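# Unplug the clipped cord from the power strip

## Task

Pull out the plug of the cord that the wire clip on the power strip holds, and finish with the plug away from the wire clip and neither gripper holding any other loose object.

## Robot and tools

Robot: two arms, left_arm and right_arm, each with a two-finger gripper and a wrist camera. Calibrated base positions in the scene frame: left_arm (-0.032, +0.227, 0) m, right_arm (-0.006, -0.341, 0) m, each turned slightly about z. A camera stand is fixed behind the arms.

Frames: the scene frame has its origin at table-top height, midway between the nominal bases. +x points out over the table, +z up, and left_arm sits on the +y side. Arm names do not match image left and right. Reported end_effector_position (m) and end_effector_quat_wxyz are in the scene frame. This position is the point between the finger pads, about 1 cm short of the fingertips. It may be a few cm off, more at long reach. Each gripper's fingers point along its own +z and close along its own y. All motion offsets use the axes of that arm's Hand target, not the scene axes.

execute_actions(actions, cameras): actions is a list of actions. Each action is a table of at most 15 rows, one row per 1/30 s step; a short table repeats its last row to fill 15 steps, so each action lasts 0.5 s. Every row is a single list of 14 numbers, each in [-1, 1]: left_arm dx, dy, dz, rx, ry, rz, opening, then right_arm in the same order. Both arms need numbers in every row. dx..rz are offsets, not poses. They are counted from the Hand target at the start of the action, in that Hand target's axes. Every row counts from that same start, and the next action starts from the new Hand target, so a repeated offset moves the arm again. Scale: 1.0 = 0.6 m of travel or 180 degrees. rx, ry, rz form one rotation vector. Sending six zeros re-requests the current Hand target. Opening is absolute: +1 fully open (0.094 m), -1 closed. A 0 for opening is a real command (half open), so to keep a gripper as it is, resend its present value. Camera images come back only for an empty actions list or when cameras names them: cam_high, cam_low, cam_left_wrist, cam_right_wrist (each 672x504), or ["all"]. An unknown name voids the call.

move(target, speed, blend, opening_speed, grip_force, blocking, cameras): drives each gripper in a straight line. target is one 14-number row, laid out as above, or a list of up to 15 rows. Every row is an offset from the Hand targets at the move's start, not from the previous row. speed is in m/s, 0.002 to 2.9, default 0.25 (turn rate up to twice that in rad/s). Give one number or one per row. blend (m) rounds corners between rows; 0 means stop at each. opening_speed is in scale units per second, at least 0.2; use it to close gently. grip_force is the per-pad limit in newtons, 10 to 50, one value or one per arm. It persists, and lower values close slowly. blocking=false returns after about 0.5 s while the move continues. The whole move is capped at 10 s. Paths ignore obstacles and the other arm, and the gripper lags and overshoots more at high speed. Avoid paths passing close to an arm's own base. The result adds a move: line, for example done, off_target, moving, held or fault, plus limits such as paced (pose clipped) or held (steps withheld). done means at rest within 10 mm and 2 degrees. Neither done nor off_target says whether anything is touched.

wait(seconds 0 to 10): let the scene run while the arms hold. stop(): brake a running move. zoom_image(camera, region [x0, y0, x1, y1]): enlarge part of the newest image from cam_high, cam_left_wrist or cam_right_wrist, at most 504 by 504 pixels. read_manual: licence texts only. finished_scene(scene): ends the scene for good. The goal must hold without the robot. Make no further call in that reply.

Result lines: end effector pose per arm; Hand target, the last commanded pose after clipping, which the next offsets start from; Tool commands; grip_measured, on the opening scale (up to about 2.5 mm wide when empty, a few mm narrower than a gripped part); Joint positions, whose last value per arm is the opening in m; Joint velocities (may read within noise); joint torques, which include the arm's own weight, are noisy, and wrap at ±28 N m on joints 1 to 3; motor temperatures. An empty call also shows the scene number and task.

Control behaviour: each step, the commanded orientation is limited to 40 degrees from the measured one. Grippers often rest a few cm short of their targets because of friction and weight. Any command to that arm, even all zeros, asks for the target again. If it is still short, send the remaining gap as an offset. A blocked arm keeps pushing until its target is moved back past the gripper.

Gripping: grip_measured follows the command until the pads meet resistance. Past about 20 N the squeeze jumps to the limit, roughly 50 to 64 N per pad. To release, command an opening clearly above grip_measured.

Avoid: collisions or presses between the two arms or grippers, which can fail the scene; fast or hard contact with the table, strip or fixed items; pulling hard on the wrist camera cables; letting go of moving parts; anything dropping far or leaving the table. Stretched arms, held loads and pushes at unreachable poses heat the motors: MOTOR HOT appears at 75 °C, at 90 °C the arm folds and idles, and at 100 °C it goes limp. Loose objects may get a brief push now and then.

Each tool is called by a JSON object that holds its "api" and its "payload", one argument or row to a line.

## Session

{"api": "execute_actions", "payload": {
  "actions": []
}}

Scene clock: 0.00 s.
left_arm: end_effector_position=(+0.3341, +0.0288, +0.2542) grip_measured=+1.000 end_effector_quat_wxyz=(+0.387, -0.094, +0.898, -0.190) | right_arm: end_effector_position=(+0.3260, -0.2949, +0.1810) grip_measured=+1.000 end_effector_quat_wxyz=(+0.530, +0.057, +0.823, +0.196)
Joint positions: left_arm=[-0.529 1.396 1.291 -0.588 -0.171 -0.701 0.094] | right_arm=[-0.072 0.919 0.454 0.081 -0.279 0.313 0.094]
Joint velocities: within noise
Joint torques (N m): no reading
Motor temperatures (°C): left_arm=[28 28 40 25 27 27 24] | right_arm=[25 29 37 35 26 25 25]
Heat: left arm: 40 °C; right arm: 37 °C.
Hand target: left_arm +0.3345, +0.0297, +0.2621; +0.395, -0.094, +0.893, -0.192 | right_arm +0.3271, -0.2948, +0.1885; +0.539, +0.053, +0.818, +0.196
Tool commands: left_gripper/opening=+1.0 right_gripper/opening=+1.0

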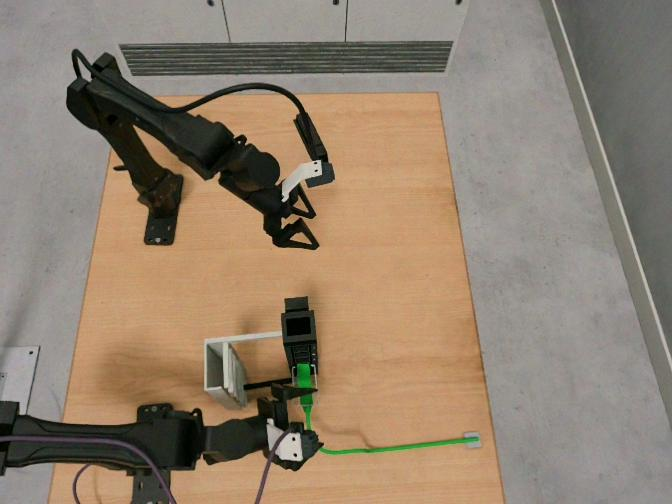

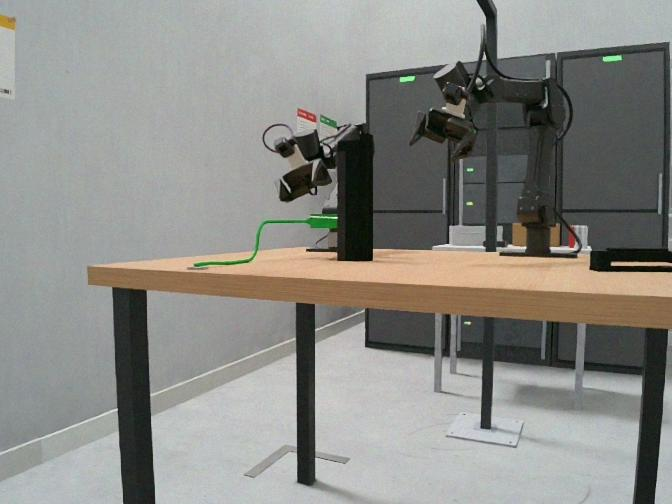

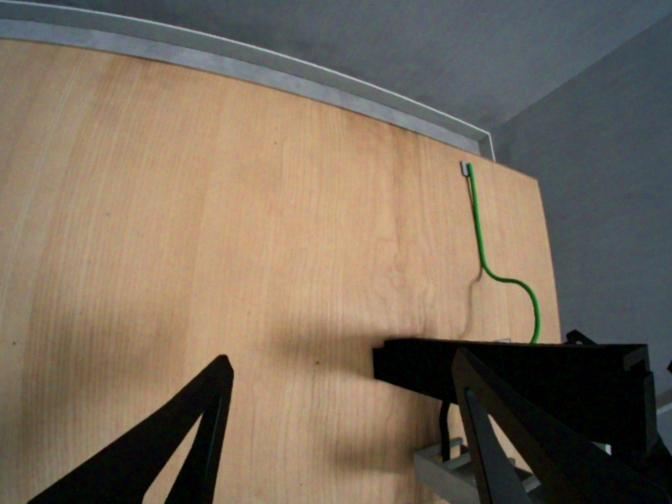

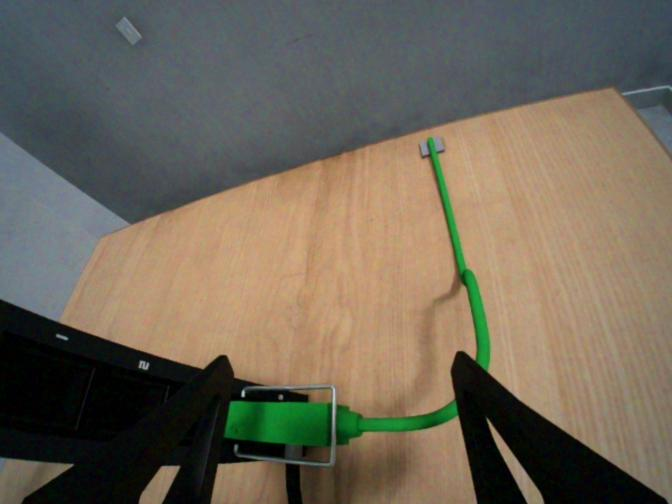

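{"api": "zoom_image", "payload": {
  "camera": "cam_high",
  "region": [180, 270, 360, 480]
}}

{"api": "zoom_image", "payload": {
  "camera": "cam_right_wrist",
  "region": [0, 280, 504, 504]
}}

{"api": "zoom_image", "payload": {
  "camera": "cam_low",
  "region": [180, 90, 400, 290]
}}

{"api": "zoom_image", "payload": {
  "camera": "cam_left_wrist",
  "region": [340, 280, 672, 504]
}}

Scaled by 2.400 from the camera's 672x504 image, which has a finer 960x720 frame.

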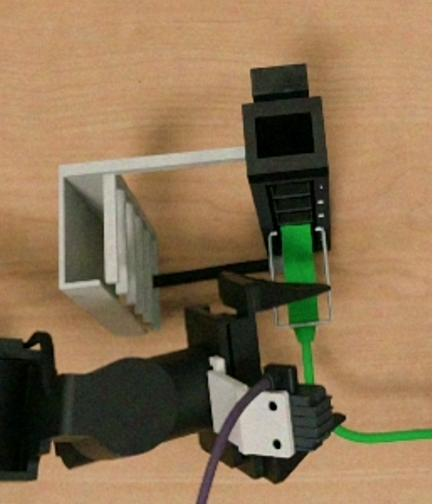

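Scaled by 1.000.

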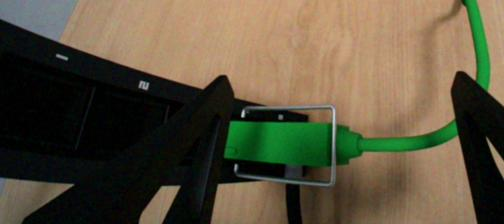

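Scaled by 2.291 from the camera's 672x504 image, which has a finer 960x720 frame.

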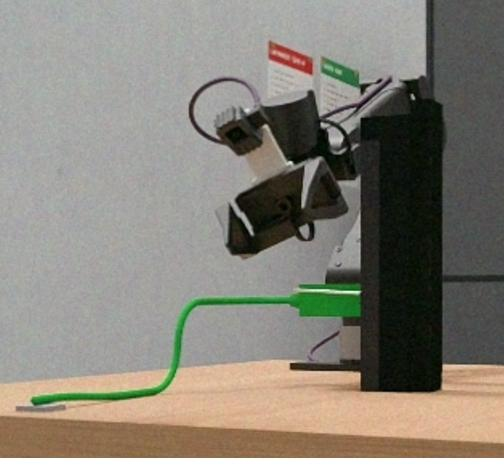

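Scaled by 1.518 from the camera's 672x504 image, which has a finer 960x720 frame.

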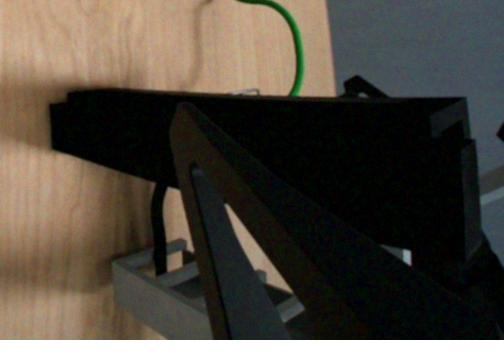

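{"api": "move", "payload": {
  "target": [0, 0, 0, 0, 0, 0, 1, -0.0743, 0.0837, -0.2077, 0.066, 0.204, 0.0585, 1],
  "speed": 0.2,
  "cameras": ["all"]
}}

Scene clock: 73.47 s.
left_arm: end_effector_position=(+0.3341, +0.0288, +0.2542) grip_measured=+1.000 end_effector_quat_wxyz=(+0.387, -0.094, +0.898, -0.190) | right_arm: end_effector_position=(+0.2249, -0.2936, +0.2796) grip_measured=+1.000 end_effector_quat_wxyz=(+0.214, +0.123, +0.954, +0.169)
Joint positions: left_arm=[-0.529 1.396 1.291 -0.588 -0.171 -0.701 0.094] | right_arm=[-0.072 1.128 1.469 -1.429 -0.279 0.313 0.094]
Joint torques (N m): left_arm=[-0.06 -6.41 7.19 1.52 -0.16 0.09] | right_arm=[-0.28 -1.44 8.16 1.08 -0.08 -0.16]
Motor temperatures (°C): left_arm=[27 29 46 32 27 27 24] | right_arm=[25 29 42 40 26 25 24]
Heat: left arm: 46 °C; right arm: 42 °C.
Hand target: left_arm +0.3345, +0.0297, +0.2621; +0.395, -0.094, +0.893, -0.192 | right_arm +0.2270, -0.2949, +0.2886; +0.226, +0.117, +0.953, +0.167
Off the commanded pose: left_arm 0.008 m, 1 deg | right_arm 0.009 m, 2 deg.
move: done
camera_calibration:
cam_right_wrist: T_world_to_cam=[[-0.190053, -0.910232, -0.36791, -0.12601], [-0.981134, 0.162558, 0.104648, 0.292678], [-0.0354473, 0.380858, -0.923954, 0.480757], [0, 0, 0, 1]] pos_world=[0.280249, -0.345376, 0.367208]

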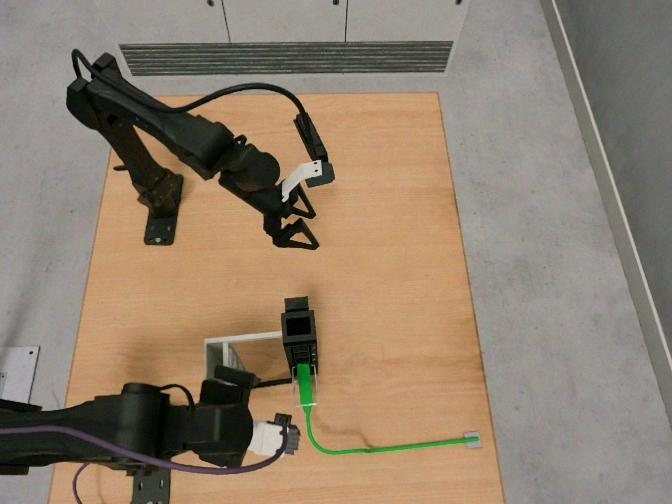

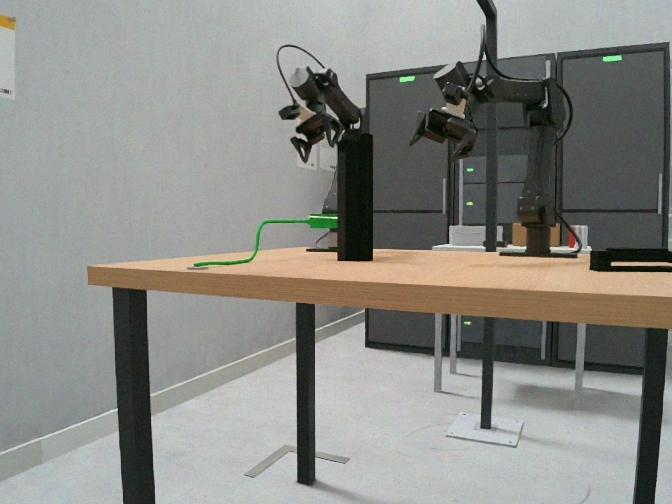

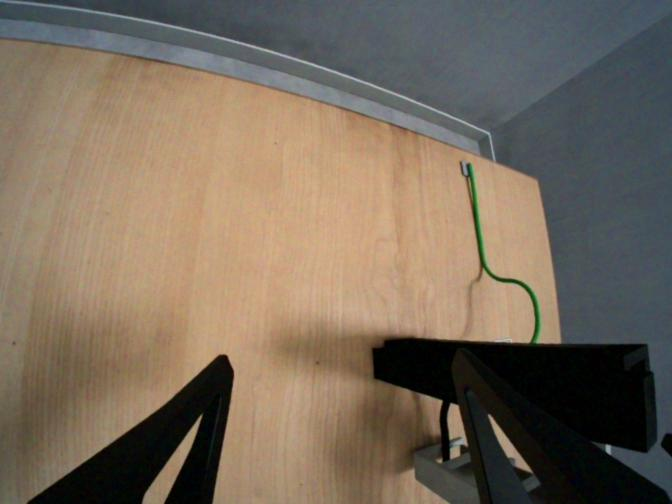

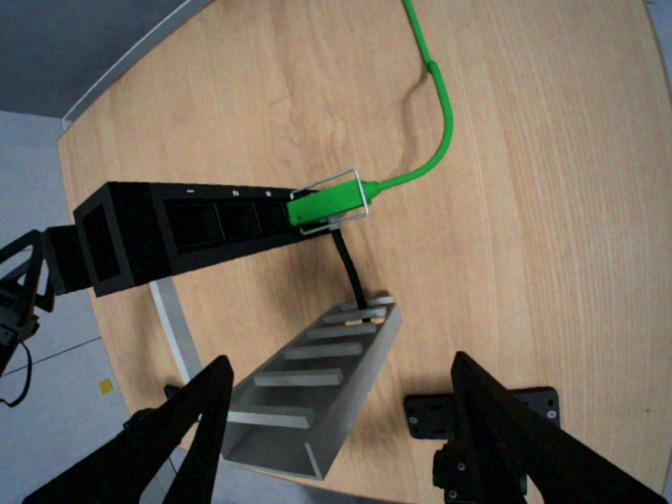

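{"api": "zoom_image", "payload": {
  "camera": "cam_right_wrist",
  "region": [220, 130, 460, 310]
}}

{"api": "zoom_image", "payload": {
  "camera": "cam_high",
  "region": [250, 280, 360, 480]
}}

{"api": "zoom_image", "payload": {
  "camera": "cam_low",
  "region": [230, 180, 380, 280]
}}

{"api": "zoom_image", "payload": {
  "camera": "cam_right_wrist",
  "region": [40, 140, 440, 500]
}}

Scaled by 2.100 from the camera's 672x504 image, which has a finer 960x720 frame.

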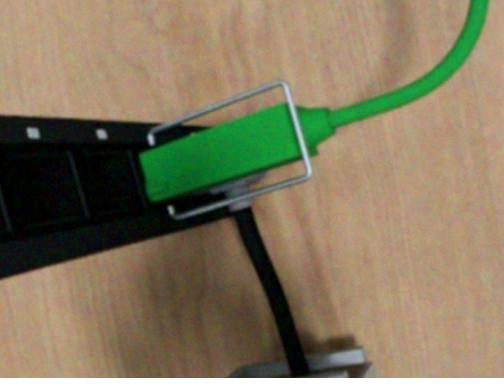

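Scaled by 2.520 from the camera's 672x504 image, which has a finer 960x720 frame.

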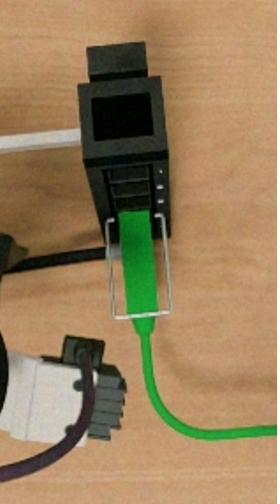

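Scaled by 3.360 from the camera's 672x504 image, which has a finer 960x720 frame.

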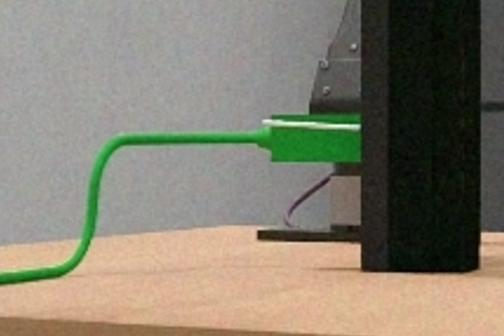

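Scaled by 1.260 from the camera's 672x504 image, which has a finer 960x720 frame.

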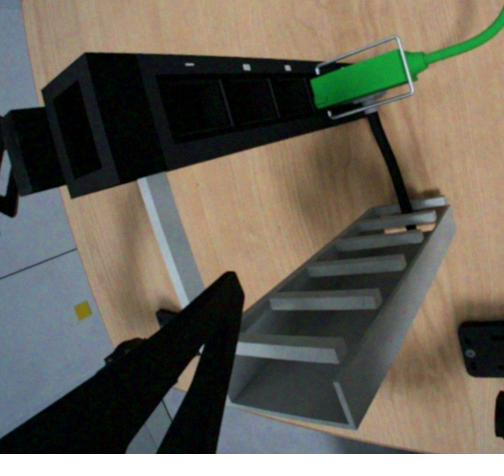

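{"api": "move", "payload": {
  "target": [0, 0, 0, 0, 0, 0, 1, 0.029, -0.0695, 0.1752, -0.1966, -0.082, 0.2468, 0.28],
  "speed": 0.15,
  "cameras": ["all"]
}}

Scene clock: 353.07 s.
left_arm: end_effector_position=(+0.3341, +0.0288, +0.2542) grip_measured=+1.000 end_effector_quat_wxyz=(+0.387, -0.094, +0.898, -0.190) | right_arm: end_effector_position=(+0.2566, -0.3012, +0.1801) grip_measured=+0.283 end_effector_quat_wxyz=(+0.286, +0.412, +0.711, +0.493)
Joint positions: left_arm=[-0.529 1.396 1.291 -0.588 -0.171 -0.701 0.094] | right_arm=[-0.429 0.663 0.415 -0.289 -0.817 1.162 0.06]
Joint torques (N m): left_arm=[0.17 -6.24 7.24 1.51 -0.14 0.09] | right_arm=[-0.17 -0.77 5.42 1.75 -0.26 -0.02]
Motor temperatures (°C): left_arm=[26 29 49 36 27 27 24] | right_arm=[25 27 42 35 26 24 24]
Heat: left arm: 49 °C; right arm: 42 °C.
Hand target: left_arm +0.3345, +0.0297, +0.2621; +0.395, -0.094, +0.893, -0.192 | right_arm +0.2551, -0.3002, +0.1777; +0.287, +0.409, +0.710, +0.496
Off the commanded pose: left_arm 0.008 m, 1 deg | right_arm 0.003 m, 1 deg.
move: done
camera_calibration:
cam_right_wrist: T_world_to_cam=[[-0.328107, -0.162975, -0.930475, 0.198269], [-0.821473, 0.535554, 0.195867, 0.390447], [0.466398, 0.828626, -0.309599, 0.288351], [0, 0, 0, 1]] pos_world=[0.251309, -0.415727, 0.197282]

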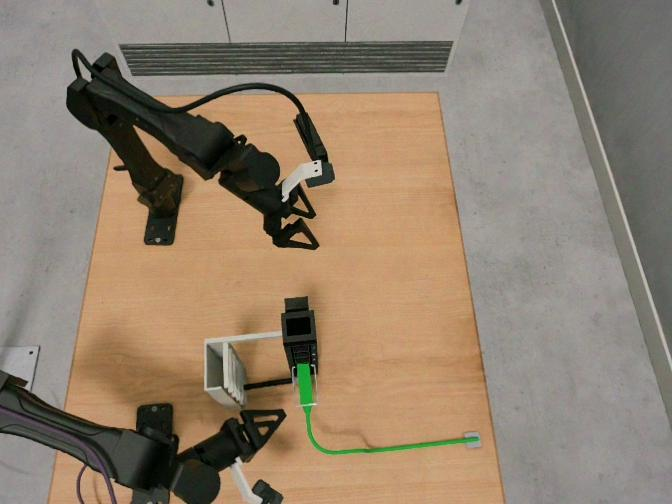

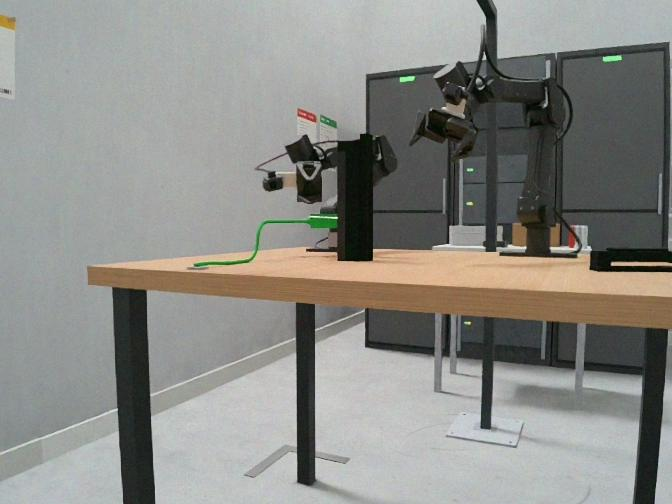

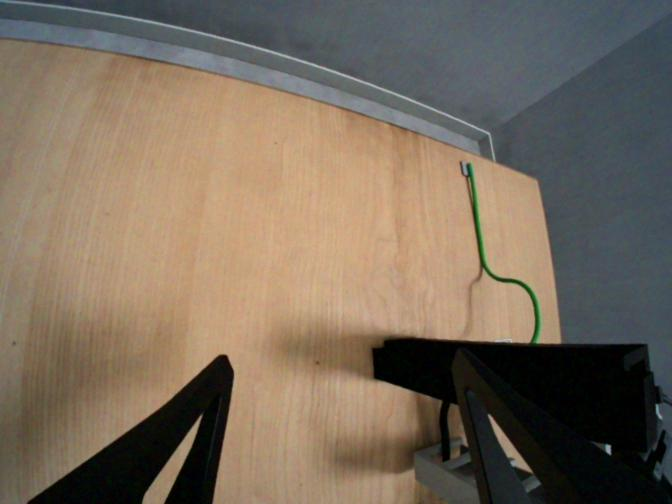

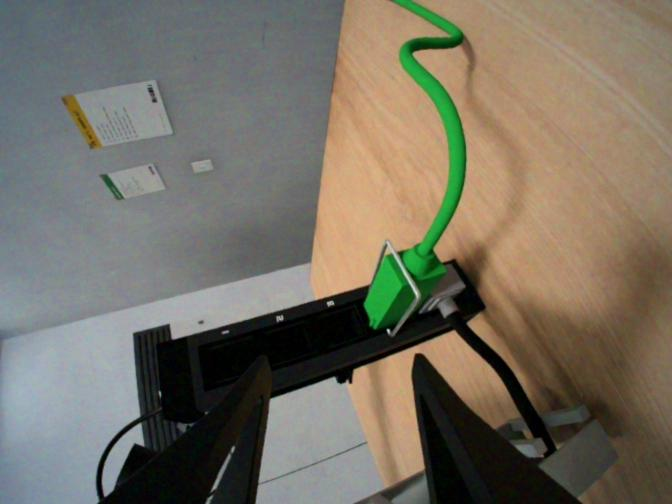

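{"api": "zoom_image", "payload": {
  "camera": "cam_right_wrist",
  "region": [320, 210, 500, 360]
}}

{"api": "zoom_image", "payload": {
  "camera": "cam_right_wrist",
  "region": [130, 230, 520, 504]
}}

{"api": "zoom_image", "payload": {
  "camera": "cam_high",
  "region": [190, 280, 340, 480]
}}

Scaled by 2.800 from the camera's 672x504 image, which has a finer 960x720 frame.

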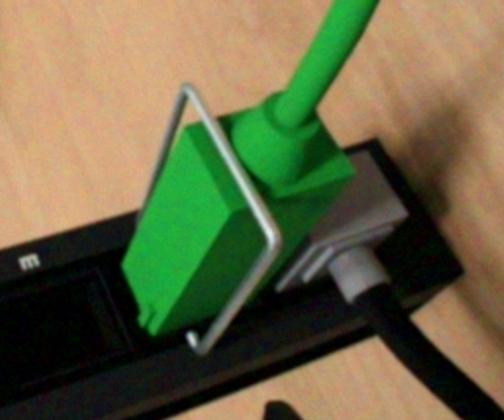

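Scaled by 1.292 from the camera's 672x504 image, which has a finer 960x720 frame.

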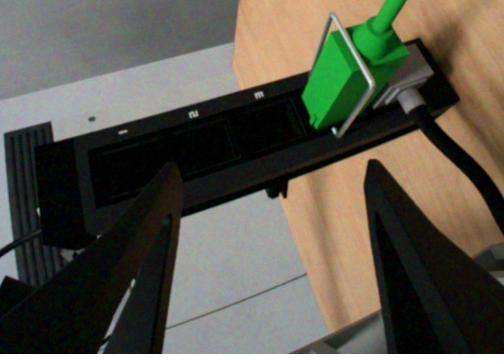

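Scaled by 2.520 from the camera's 672x504 image, which has a finer 960x720 frame.

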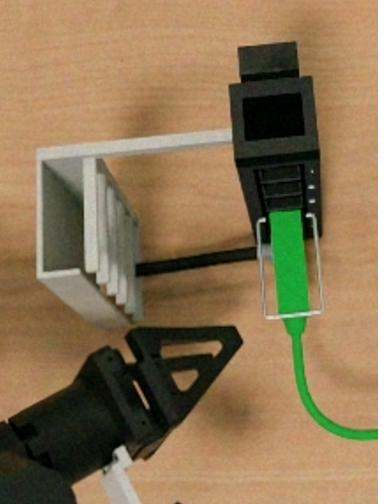

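{"api": "move", "payload": {
  "target": [0, 0, 0, 0, 0, 0, 1, 0, -0.0626, 0.0228, 0, 0, 0, 0.28],
  "speed": 0.1,
  "cameras": ["cam_right_wrist", "cam_low", "cam_high"]
}}

{"api": "zoom_image", "payload": {
  "camera": "cam_right_wrist",
  "region": [270, 210, 500, 390]
}}

Scene clock: 400.33 s.
left_arm: end_effector_position=(+0.3341, +0.0288, +0.2542) grip_measured=+1.000 end_effector_quat_wxyz=(+0.387, -0.094, +0.898, -0.190) | right_arm: end_effector_position=(+0.2564, -0.3011, +0.1415) grip_measured=+0.283 end_effector_quat_wxyz=(+0.289, +0.409, +0.710, +0.494)
Joint positions: left_arm=[-0.529 1.396 1.291 -0.588 -0.171 -0.701 0.094] | right_arm=[-0.429 0.682 0.259 -0.104 -0.817 1.162 0.06]
Joint torques (N m): left_arm=[-0.1 -6.27 7.19 1.55 -0.16 0.08] | right_arm=[-0.2 0.17 5.53 1.8 -0.24 -0.01]
Heat: left arm: 49 °C; right arm: 42 °C.
Hand target: left_arm +0.3345, +0.0297, +0.2621; +0.395, -0.094, +0.893, -0.192 | right_arm +0.2552, -0.3002, +0.1377; +0.287, +0.409, +0.710, +0.496
Off the commanded pose: left_arm 0.008 m, 1 deg | right_arm 0.004 m, 0 deg.
move: done
camera_calibration:
cam_right_wrist: T_world_to_cam=[[-0.320002, -0.165849, -0.932788, 0.159772], [-0.823055, 0.536292, 0.187005, 0.39963], [0.469232, 0.827578, -0.308117, 0.275159], [0, 0, 0, 1]] pos_world=[0.250931, -0.415535, 0.159081]
Images, in order (width x height): cam_high 672x504, cam_low 672x504, cam_right_wrist 672x504.

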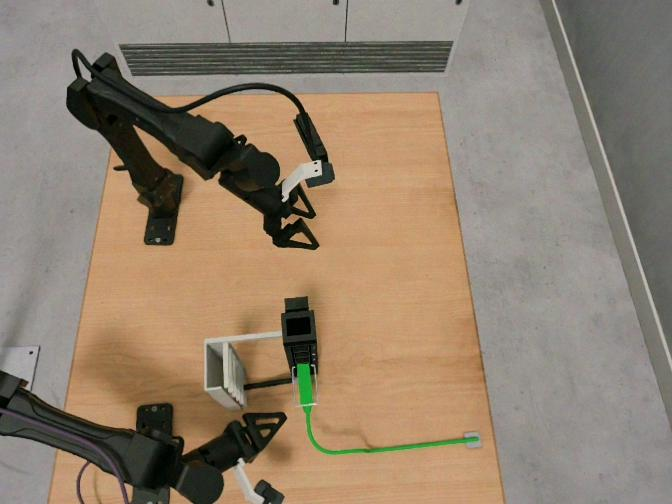

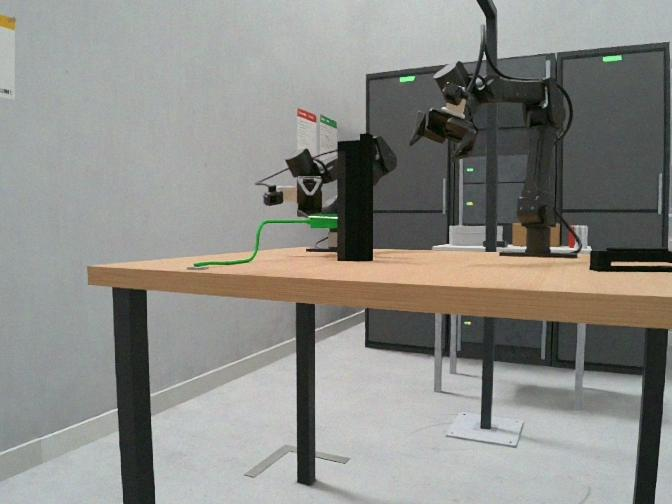

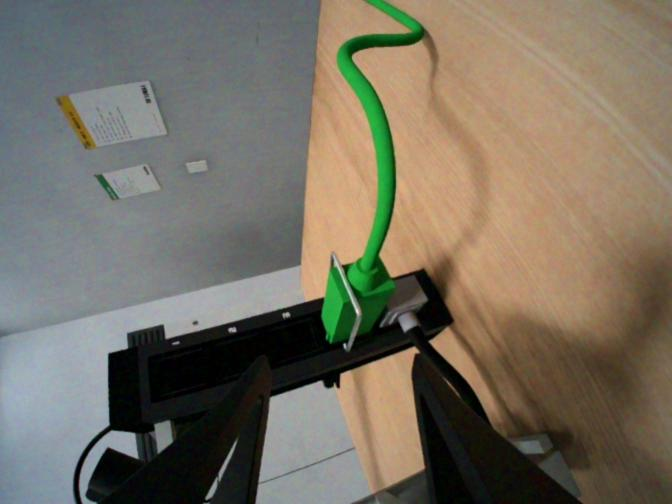

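Scaled by 2.191 from the camera's 672x504 image, which has a finer 960x720 frame.

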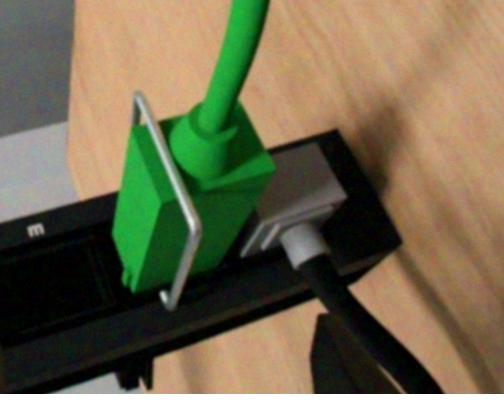

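{"api": "move", "payload": {
  "target": [0, 0, 0, 0, 0, 0, 1, -0.0333, -0.0632, 0.0533, 0, 0, 0, -1],
  "speed": 0.1,
  "cameras": ["cam_right_wrist", "cam_low", "cam_high"]
}}

{"api": "zoom_image", "payload": {
  "camera": "cam_right_wrist",
  "region": [200, 200, 480, 420]
}}

Scene clock: 538.73 s.
left_arm: end_effector_position=(+0.3341, +0.0288, +0.2542) grip_measured=+1.000 end_effector_quat_wxyz=(+0.387, -0.094, +0.898, -0.190) | right_arm: end_effector_position=(+0.2829, -0.3115, +0.0953) grip_measured=-0.983 end_effector_quat_wxyz=(+0.291, +0.409, +0.709, +0.495)
Joint positions: left_arm=[-0.529 1.396 1.291 -0.588 -0.171 -0.701 0.094] | right_arm=[-0.429 1.08 0.154 0.405 -0.817 1.166 0.001]
Joint torques (N m): left_arm=[-0.12 -6.39 7.02 1.52 -0.16 0.07] | right_arm=[0.18 -1.25 4.56 1.81 -0.2 0]
Motor temperatures (°C): left_arm=[25 29 50 36 27 27 24] | right_arm=[25 26 41 42 26 24 24]
Heat: left arm: 50 °C; right arm: 42 °C.
Hand target: left_arm +0.3345, +0.0297, +0.2621; +0.395, -0.094, +0.893, -0.192 | right_arm +0.2800, -0.3090, +0.0912; +0.287, +0.409, +0.710, +0.496
Off the commanded pose: left_arm 0.008 m, 1 deg | right_arm 0.005 m, 0 deg.
move: done
camera_calibration:
cam_right_wrist: T_world_to_cam=[[-0.316545, -0.164398, -0.934223, 0.122886], [-0.822852, 0.537569, 0.184211, 0.436279], [0.471926, 0.827038, -0.30544, 0.25586], [0, 0, 0, 1]] pos_world=[0.277145, -0.425934, 0.112585]
Images, in order (width x height): cam_high 672x504, cam_low 672x504, cam_right_wrist 672x504.

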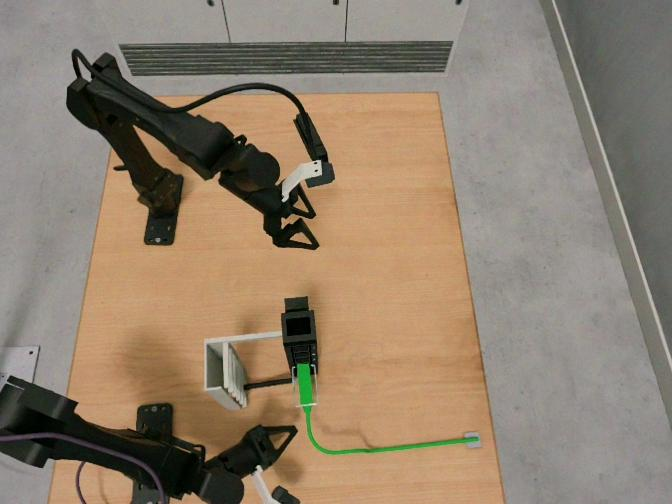

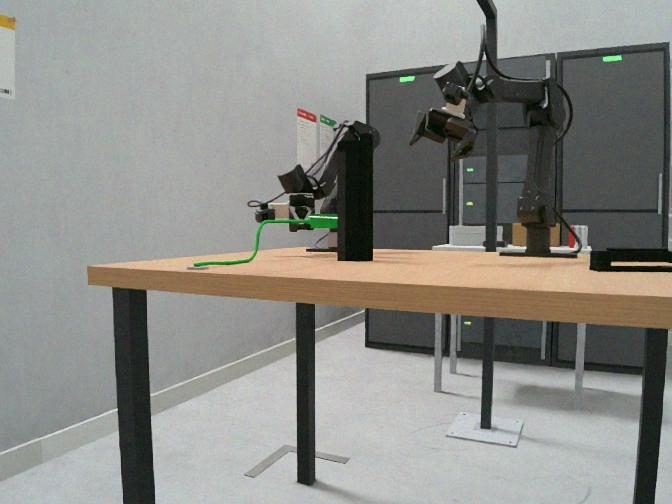

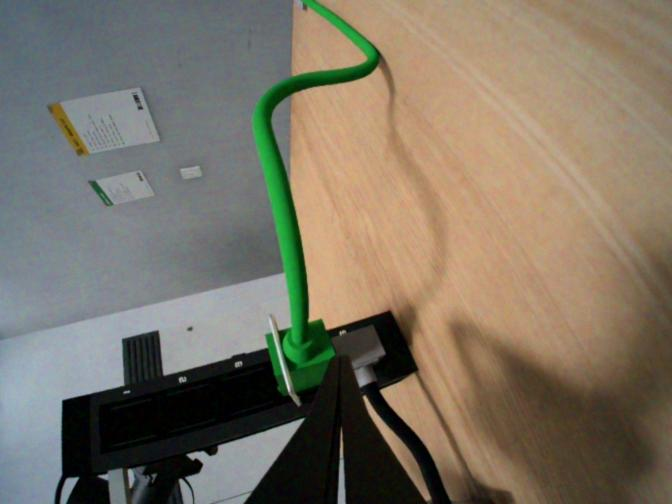

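Scaled by 1.800 from the camera's 672x504 image, which has a finer 960x720 frame.

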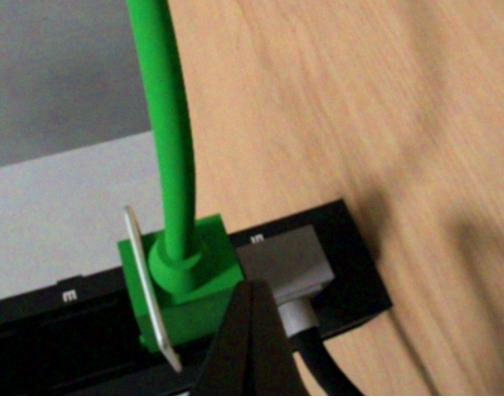

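{"api": "zoom_image", "payload": {
  "camera": "cam_right_wrist",
  "region": [240, 300, 400, 440]
}}

{"api": "zoom_image", "payload": {
  "camera": "cam_low",
  "region": [240, 180, 360, 270]
}}

{"api": "zoom_image", "payload": {
  "camera": "cam_high",
  "region": [200, 340, 340, 480]
}}

Scaled by 3.150 from the camera's 672x504 image, which has a finer 960x720 frame.

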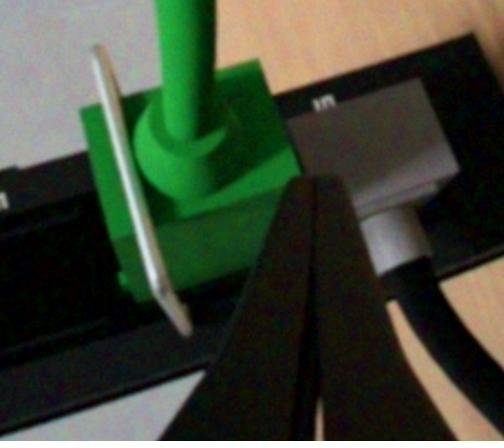

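Scaled by 4.200 from the camera's 672x504 image, which has a finer 960x720 frame.

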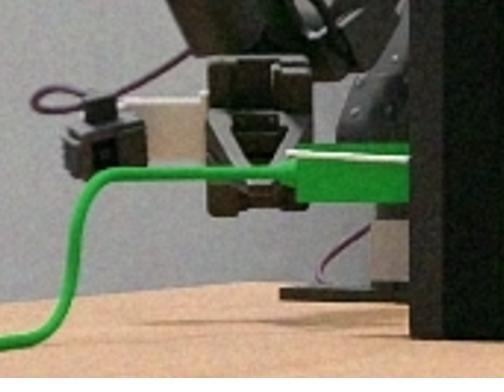

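Scaled by 3.600 from the camera's 672x504 image, which has a finer 960x720 frame.

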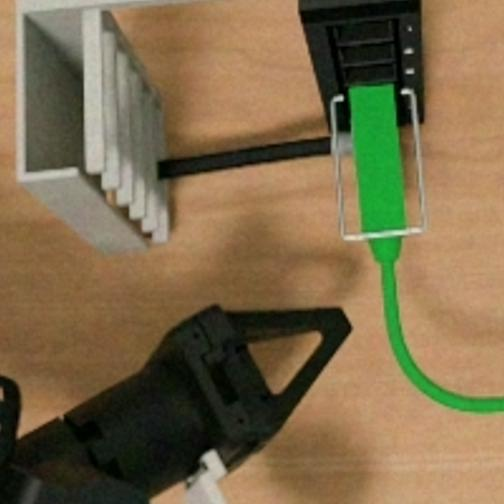

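{"api": "move", "payload": {
  "target": [
    [0, 0, 0, 0, 0, 0, 1, 0, -0.011, 0.004, 0, 0, 0, -1],
    [0, 0, 0, 0, 0, 0, 1, 0.0722, 0.0033, 0.0432, 0, 0, 0, -1]
  ],
  "speed": [0.05, 0.04],
  "cameras": ["cam_right_wrist", "cam_low", "cam_high"]
}}

{"api": "zoom_image", "payload": {
  "camera": "cam_right_wrist",
  "region": [200, 240, 460, 440]
}}

{"api": "zoom_image", "payload": {
  "camera": "cam_low",
  "region": [240, 180, 360, 270]
}}

{"api": "zoom_image", "payload": {
  "camera": "cam_high",
  "region": [200, 340, 340, 480]
}}

Scene clock: 601.67 s.
left_arm: end_effector_position=(+0.3341, +0.0288, +0.2542) grip_measured=+1.000 end_effector_quat_wxyz=(+0.387, -0.094, +0.898, -0.190) | right_arm: end_effector_position=(+0.2824, -0.2595, +0.0844) grip_measured=-0.983 end_effector_quat_wxyz=(+0.282, +0.410, +0.711, +0.496)
Joint positions: left_arm=[-0.529 1.396 1.291 -0.588 -0.171 -0.701 0.094] | right_arm=[-0.093 1.1 0.075 0.611 -0.525 1.36 0.001]
Joint torques (N m): left_arm=[-0.01 -6.34 7.25 1.53 -0.17 0.05] | right_arm=[0.54 -2.61 4.36 1.93 -0.02 -0.07]
Heat: left arm: 50 °C; right arm: 41 °C.
Hand target: left_arm +0.3345, +0.0297, +0.2621; +0.395, -0.094, +0.893, -0.192 | right_arm +0.2800, -0.2590, +0.0841; +0.287, +0.409, +0.710, +0.496
Off the commanded pose: left_arm 0.008 m, 1 deg | right_arm 0.002 m, 1 deg.
move: done
camera_calibration:
cam_right_wrist: T_world_to_cam=[[-0.328194, -0.159737, -0.931006, 0.125468], [-0.824925, 0.52864, 0.200098, 0.406801], [0.460204, 0.833681, -0.305267, 0.214829], [0, 0, 0, 1]] pos_world=[0.277893, -0.374108, 0.100992]
Images, in order (width x height): cam_high 672x504, cam_low 672x504, cam_right_wrist 672x504.

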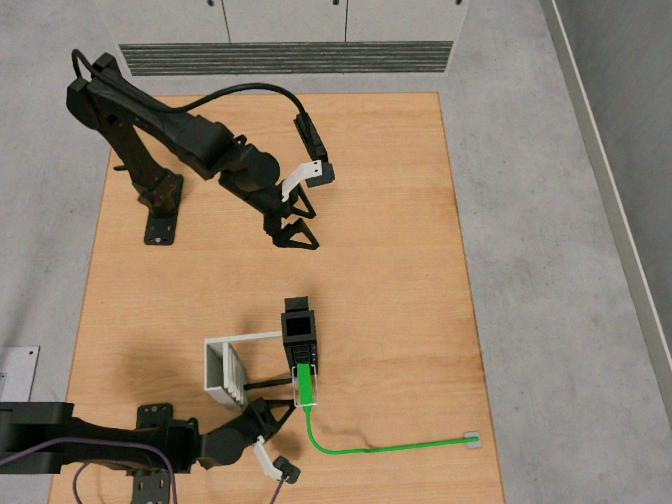

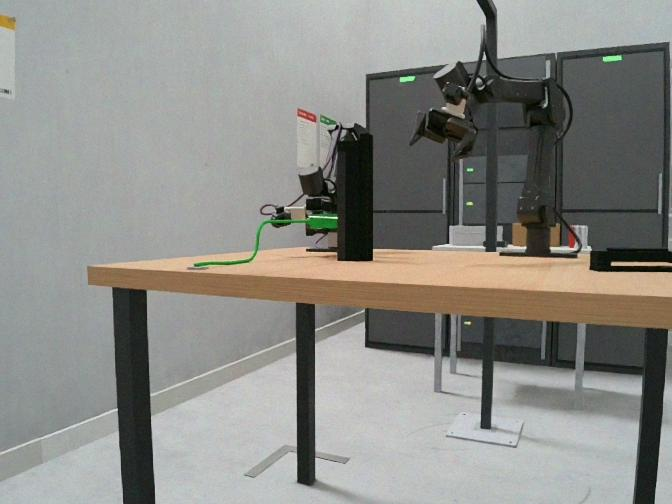

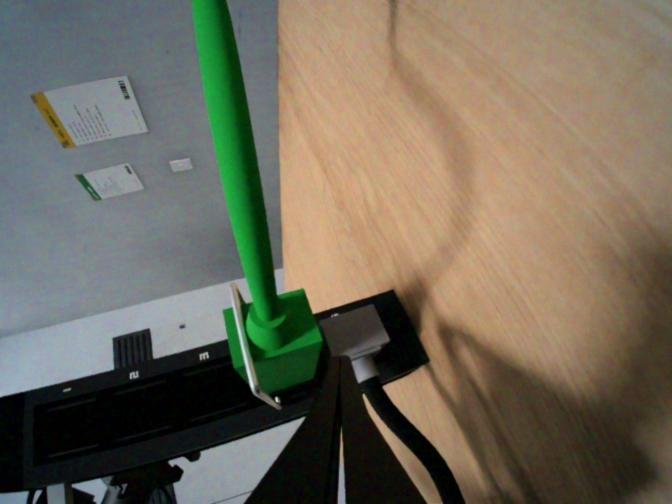

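Scaled by 1.938 from the camera's 672x504 image, which has a finer 960x720 frame.

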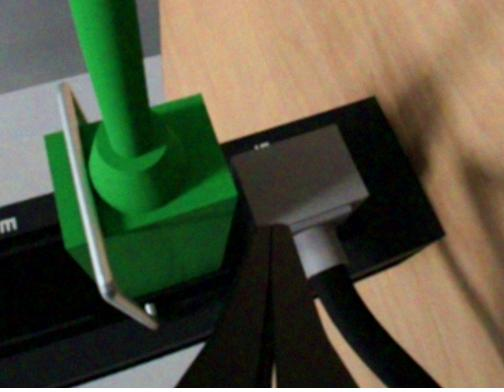

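Scaled by 4.200 from the camera's 672x504 image, which has a finer 960x720 frame.

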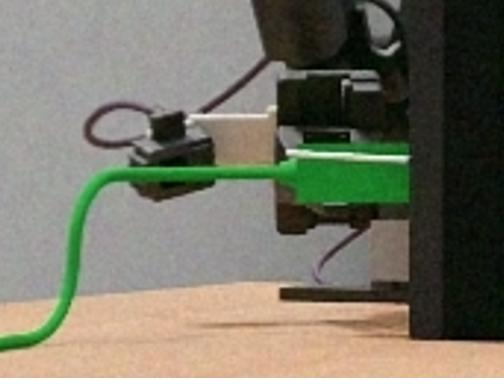

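Scaled by 3.600 from the camera's 672x504 image, which has a finer 960x720 frame.

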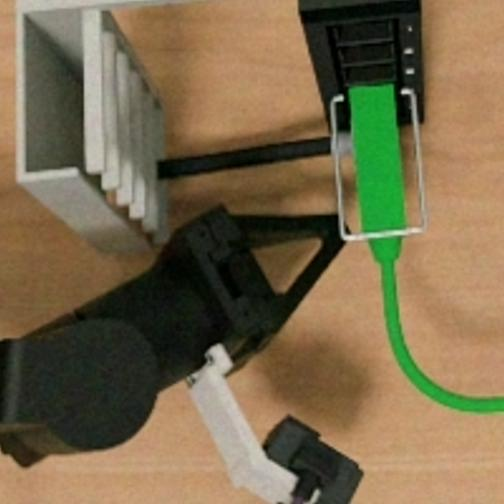

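{"api": "move", "payload": {
  "target": [0, 0, 0, 0, 0, 0, 1, -0.00125, 0.0225, -0.0059, 0, 0, 0, -1],
  "speed": 0.03,
  "cameras": ["cam_right_wrist", "cam_low", "cam_high"]
}}

{"api": "zoom_image", "payload": {
  "camera": "cam_right_wrist",
  "region": [200, 240, 460, 440]
}}

{"api": "zoom_image", "payload": {
  "camera": "cam_low",
  "region": [270, 190, 350, 250]
}}

{"api": "zoom_image", "payload": {
  "camera": "cam_high",
  "region": [250, 350, 340, 440]
}}

Scene clock: 624.17 s.
left_arm: end_effector_position=(+0.3341, +0.0288, +0.2542) grip_measured=+1.000 end_effector_quat_wxyz=(+0.387, -0.094, +0.898, -0.190) | right_arm: end_effector_position=(+0.2741, -0.2593, +0.0847) grip_measured=-0.983 end_effector_quat_wxyz=(+0.273, +0.418, +0.714, +0.491)
Joint positions: left_arm=[-0.529 1.396 1.291 -0.588 -0.171 -0.701 0.094] | right_arm=[-0.093 1 0.075 0.486 -0.525 1.362 0.001]
Joint torques (N m): left_arm=[-0.18 -6.39 7.49 1.56 -0.14 -0.01] | right_arm=[0.62 -2.33 8.23 1.82 0 -0.02]
Heat: left arm: 50 °C; right arm: 43 °C.
Hand target: left_arm +0.3345, +0.0297, +0.2621; +0.395, -0.094, +0.893, -0.192 | right_arm +0.2814, -0.2589, +0.0980; +0.287, +0.409, +0.710, +0.496
Off the commanded pose: left_arm 0.008 m, 1 deg | right_arm 0.015 m, 2 deg.
move: off_target (right_arm)
camera_calibration:
cam_right_wrist: T_world_to_cam=[[-0.352714, -0.157697, -0.922347, 0.12946], [-0.818768, 0.529205, 0.222624, 0.396431], [0.453004, 0.833711, -0.315775, 0.221452], [0, 0, 0, 1]] pos_world=[0.269929, -0.374004, 0.101081]
Images, in order (width x height): cam_high 672x504, cam_low 672x504, cam_right_wrist 672x504.

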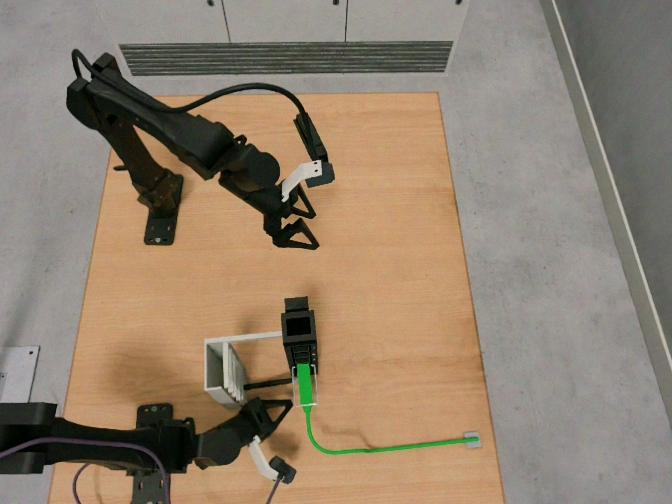

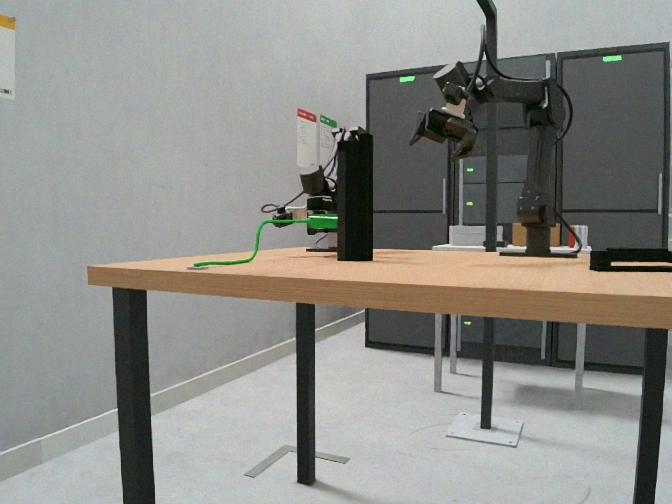

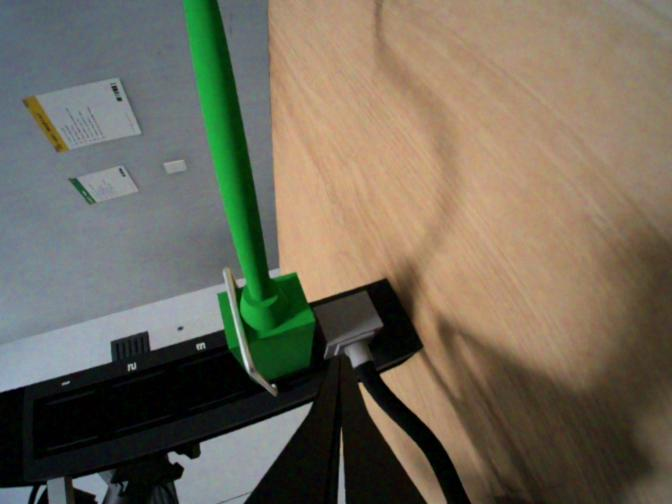

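Scaled by 1.938 from the camera's 672x504 image, which has a finer 960x720 frame.

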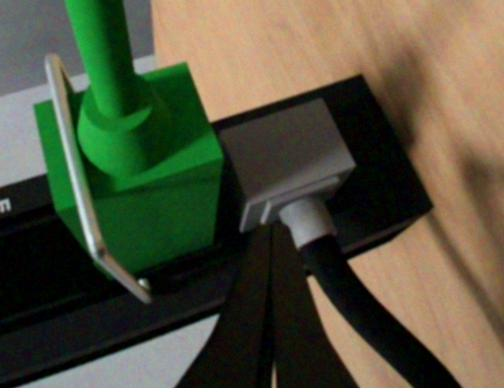

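Scaled by 6.300 from the camera's 672x504 image, which has a finer 960x720 frame.

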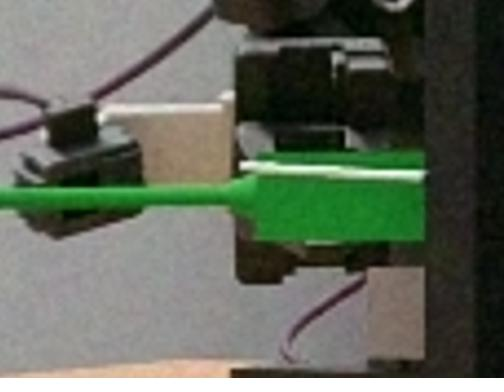

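Scaled by 5.600 from the camera's 672x504 image, which has a finer 960x720 frame.

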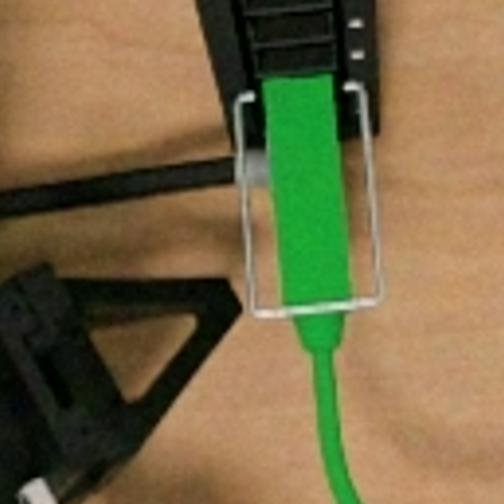

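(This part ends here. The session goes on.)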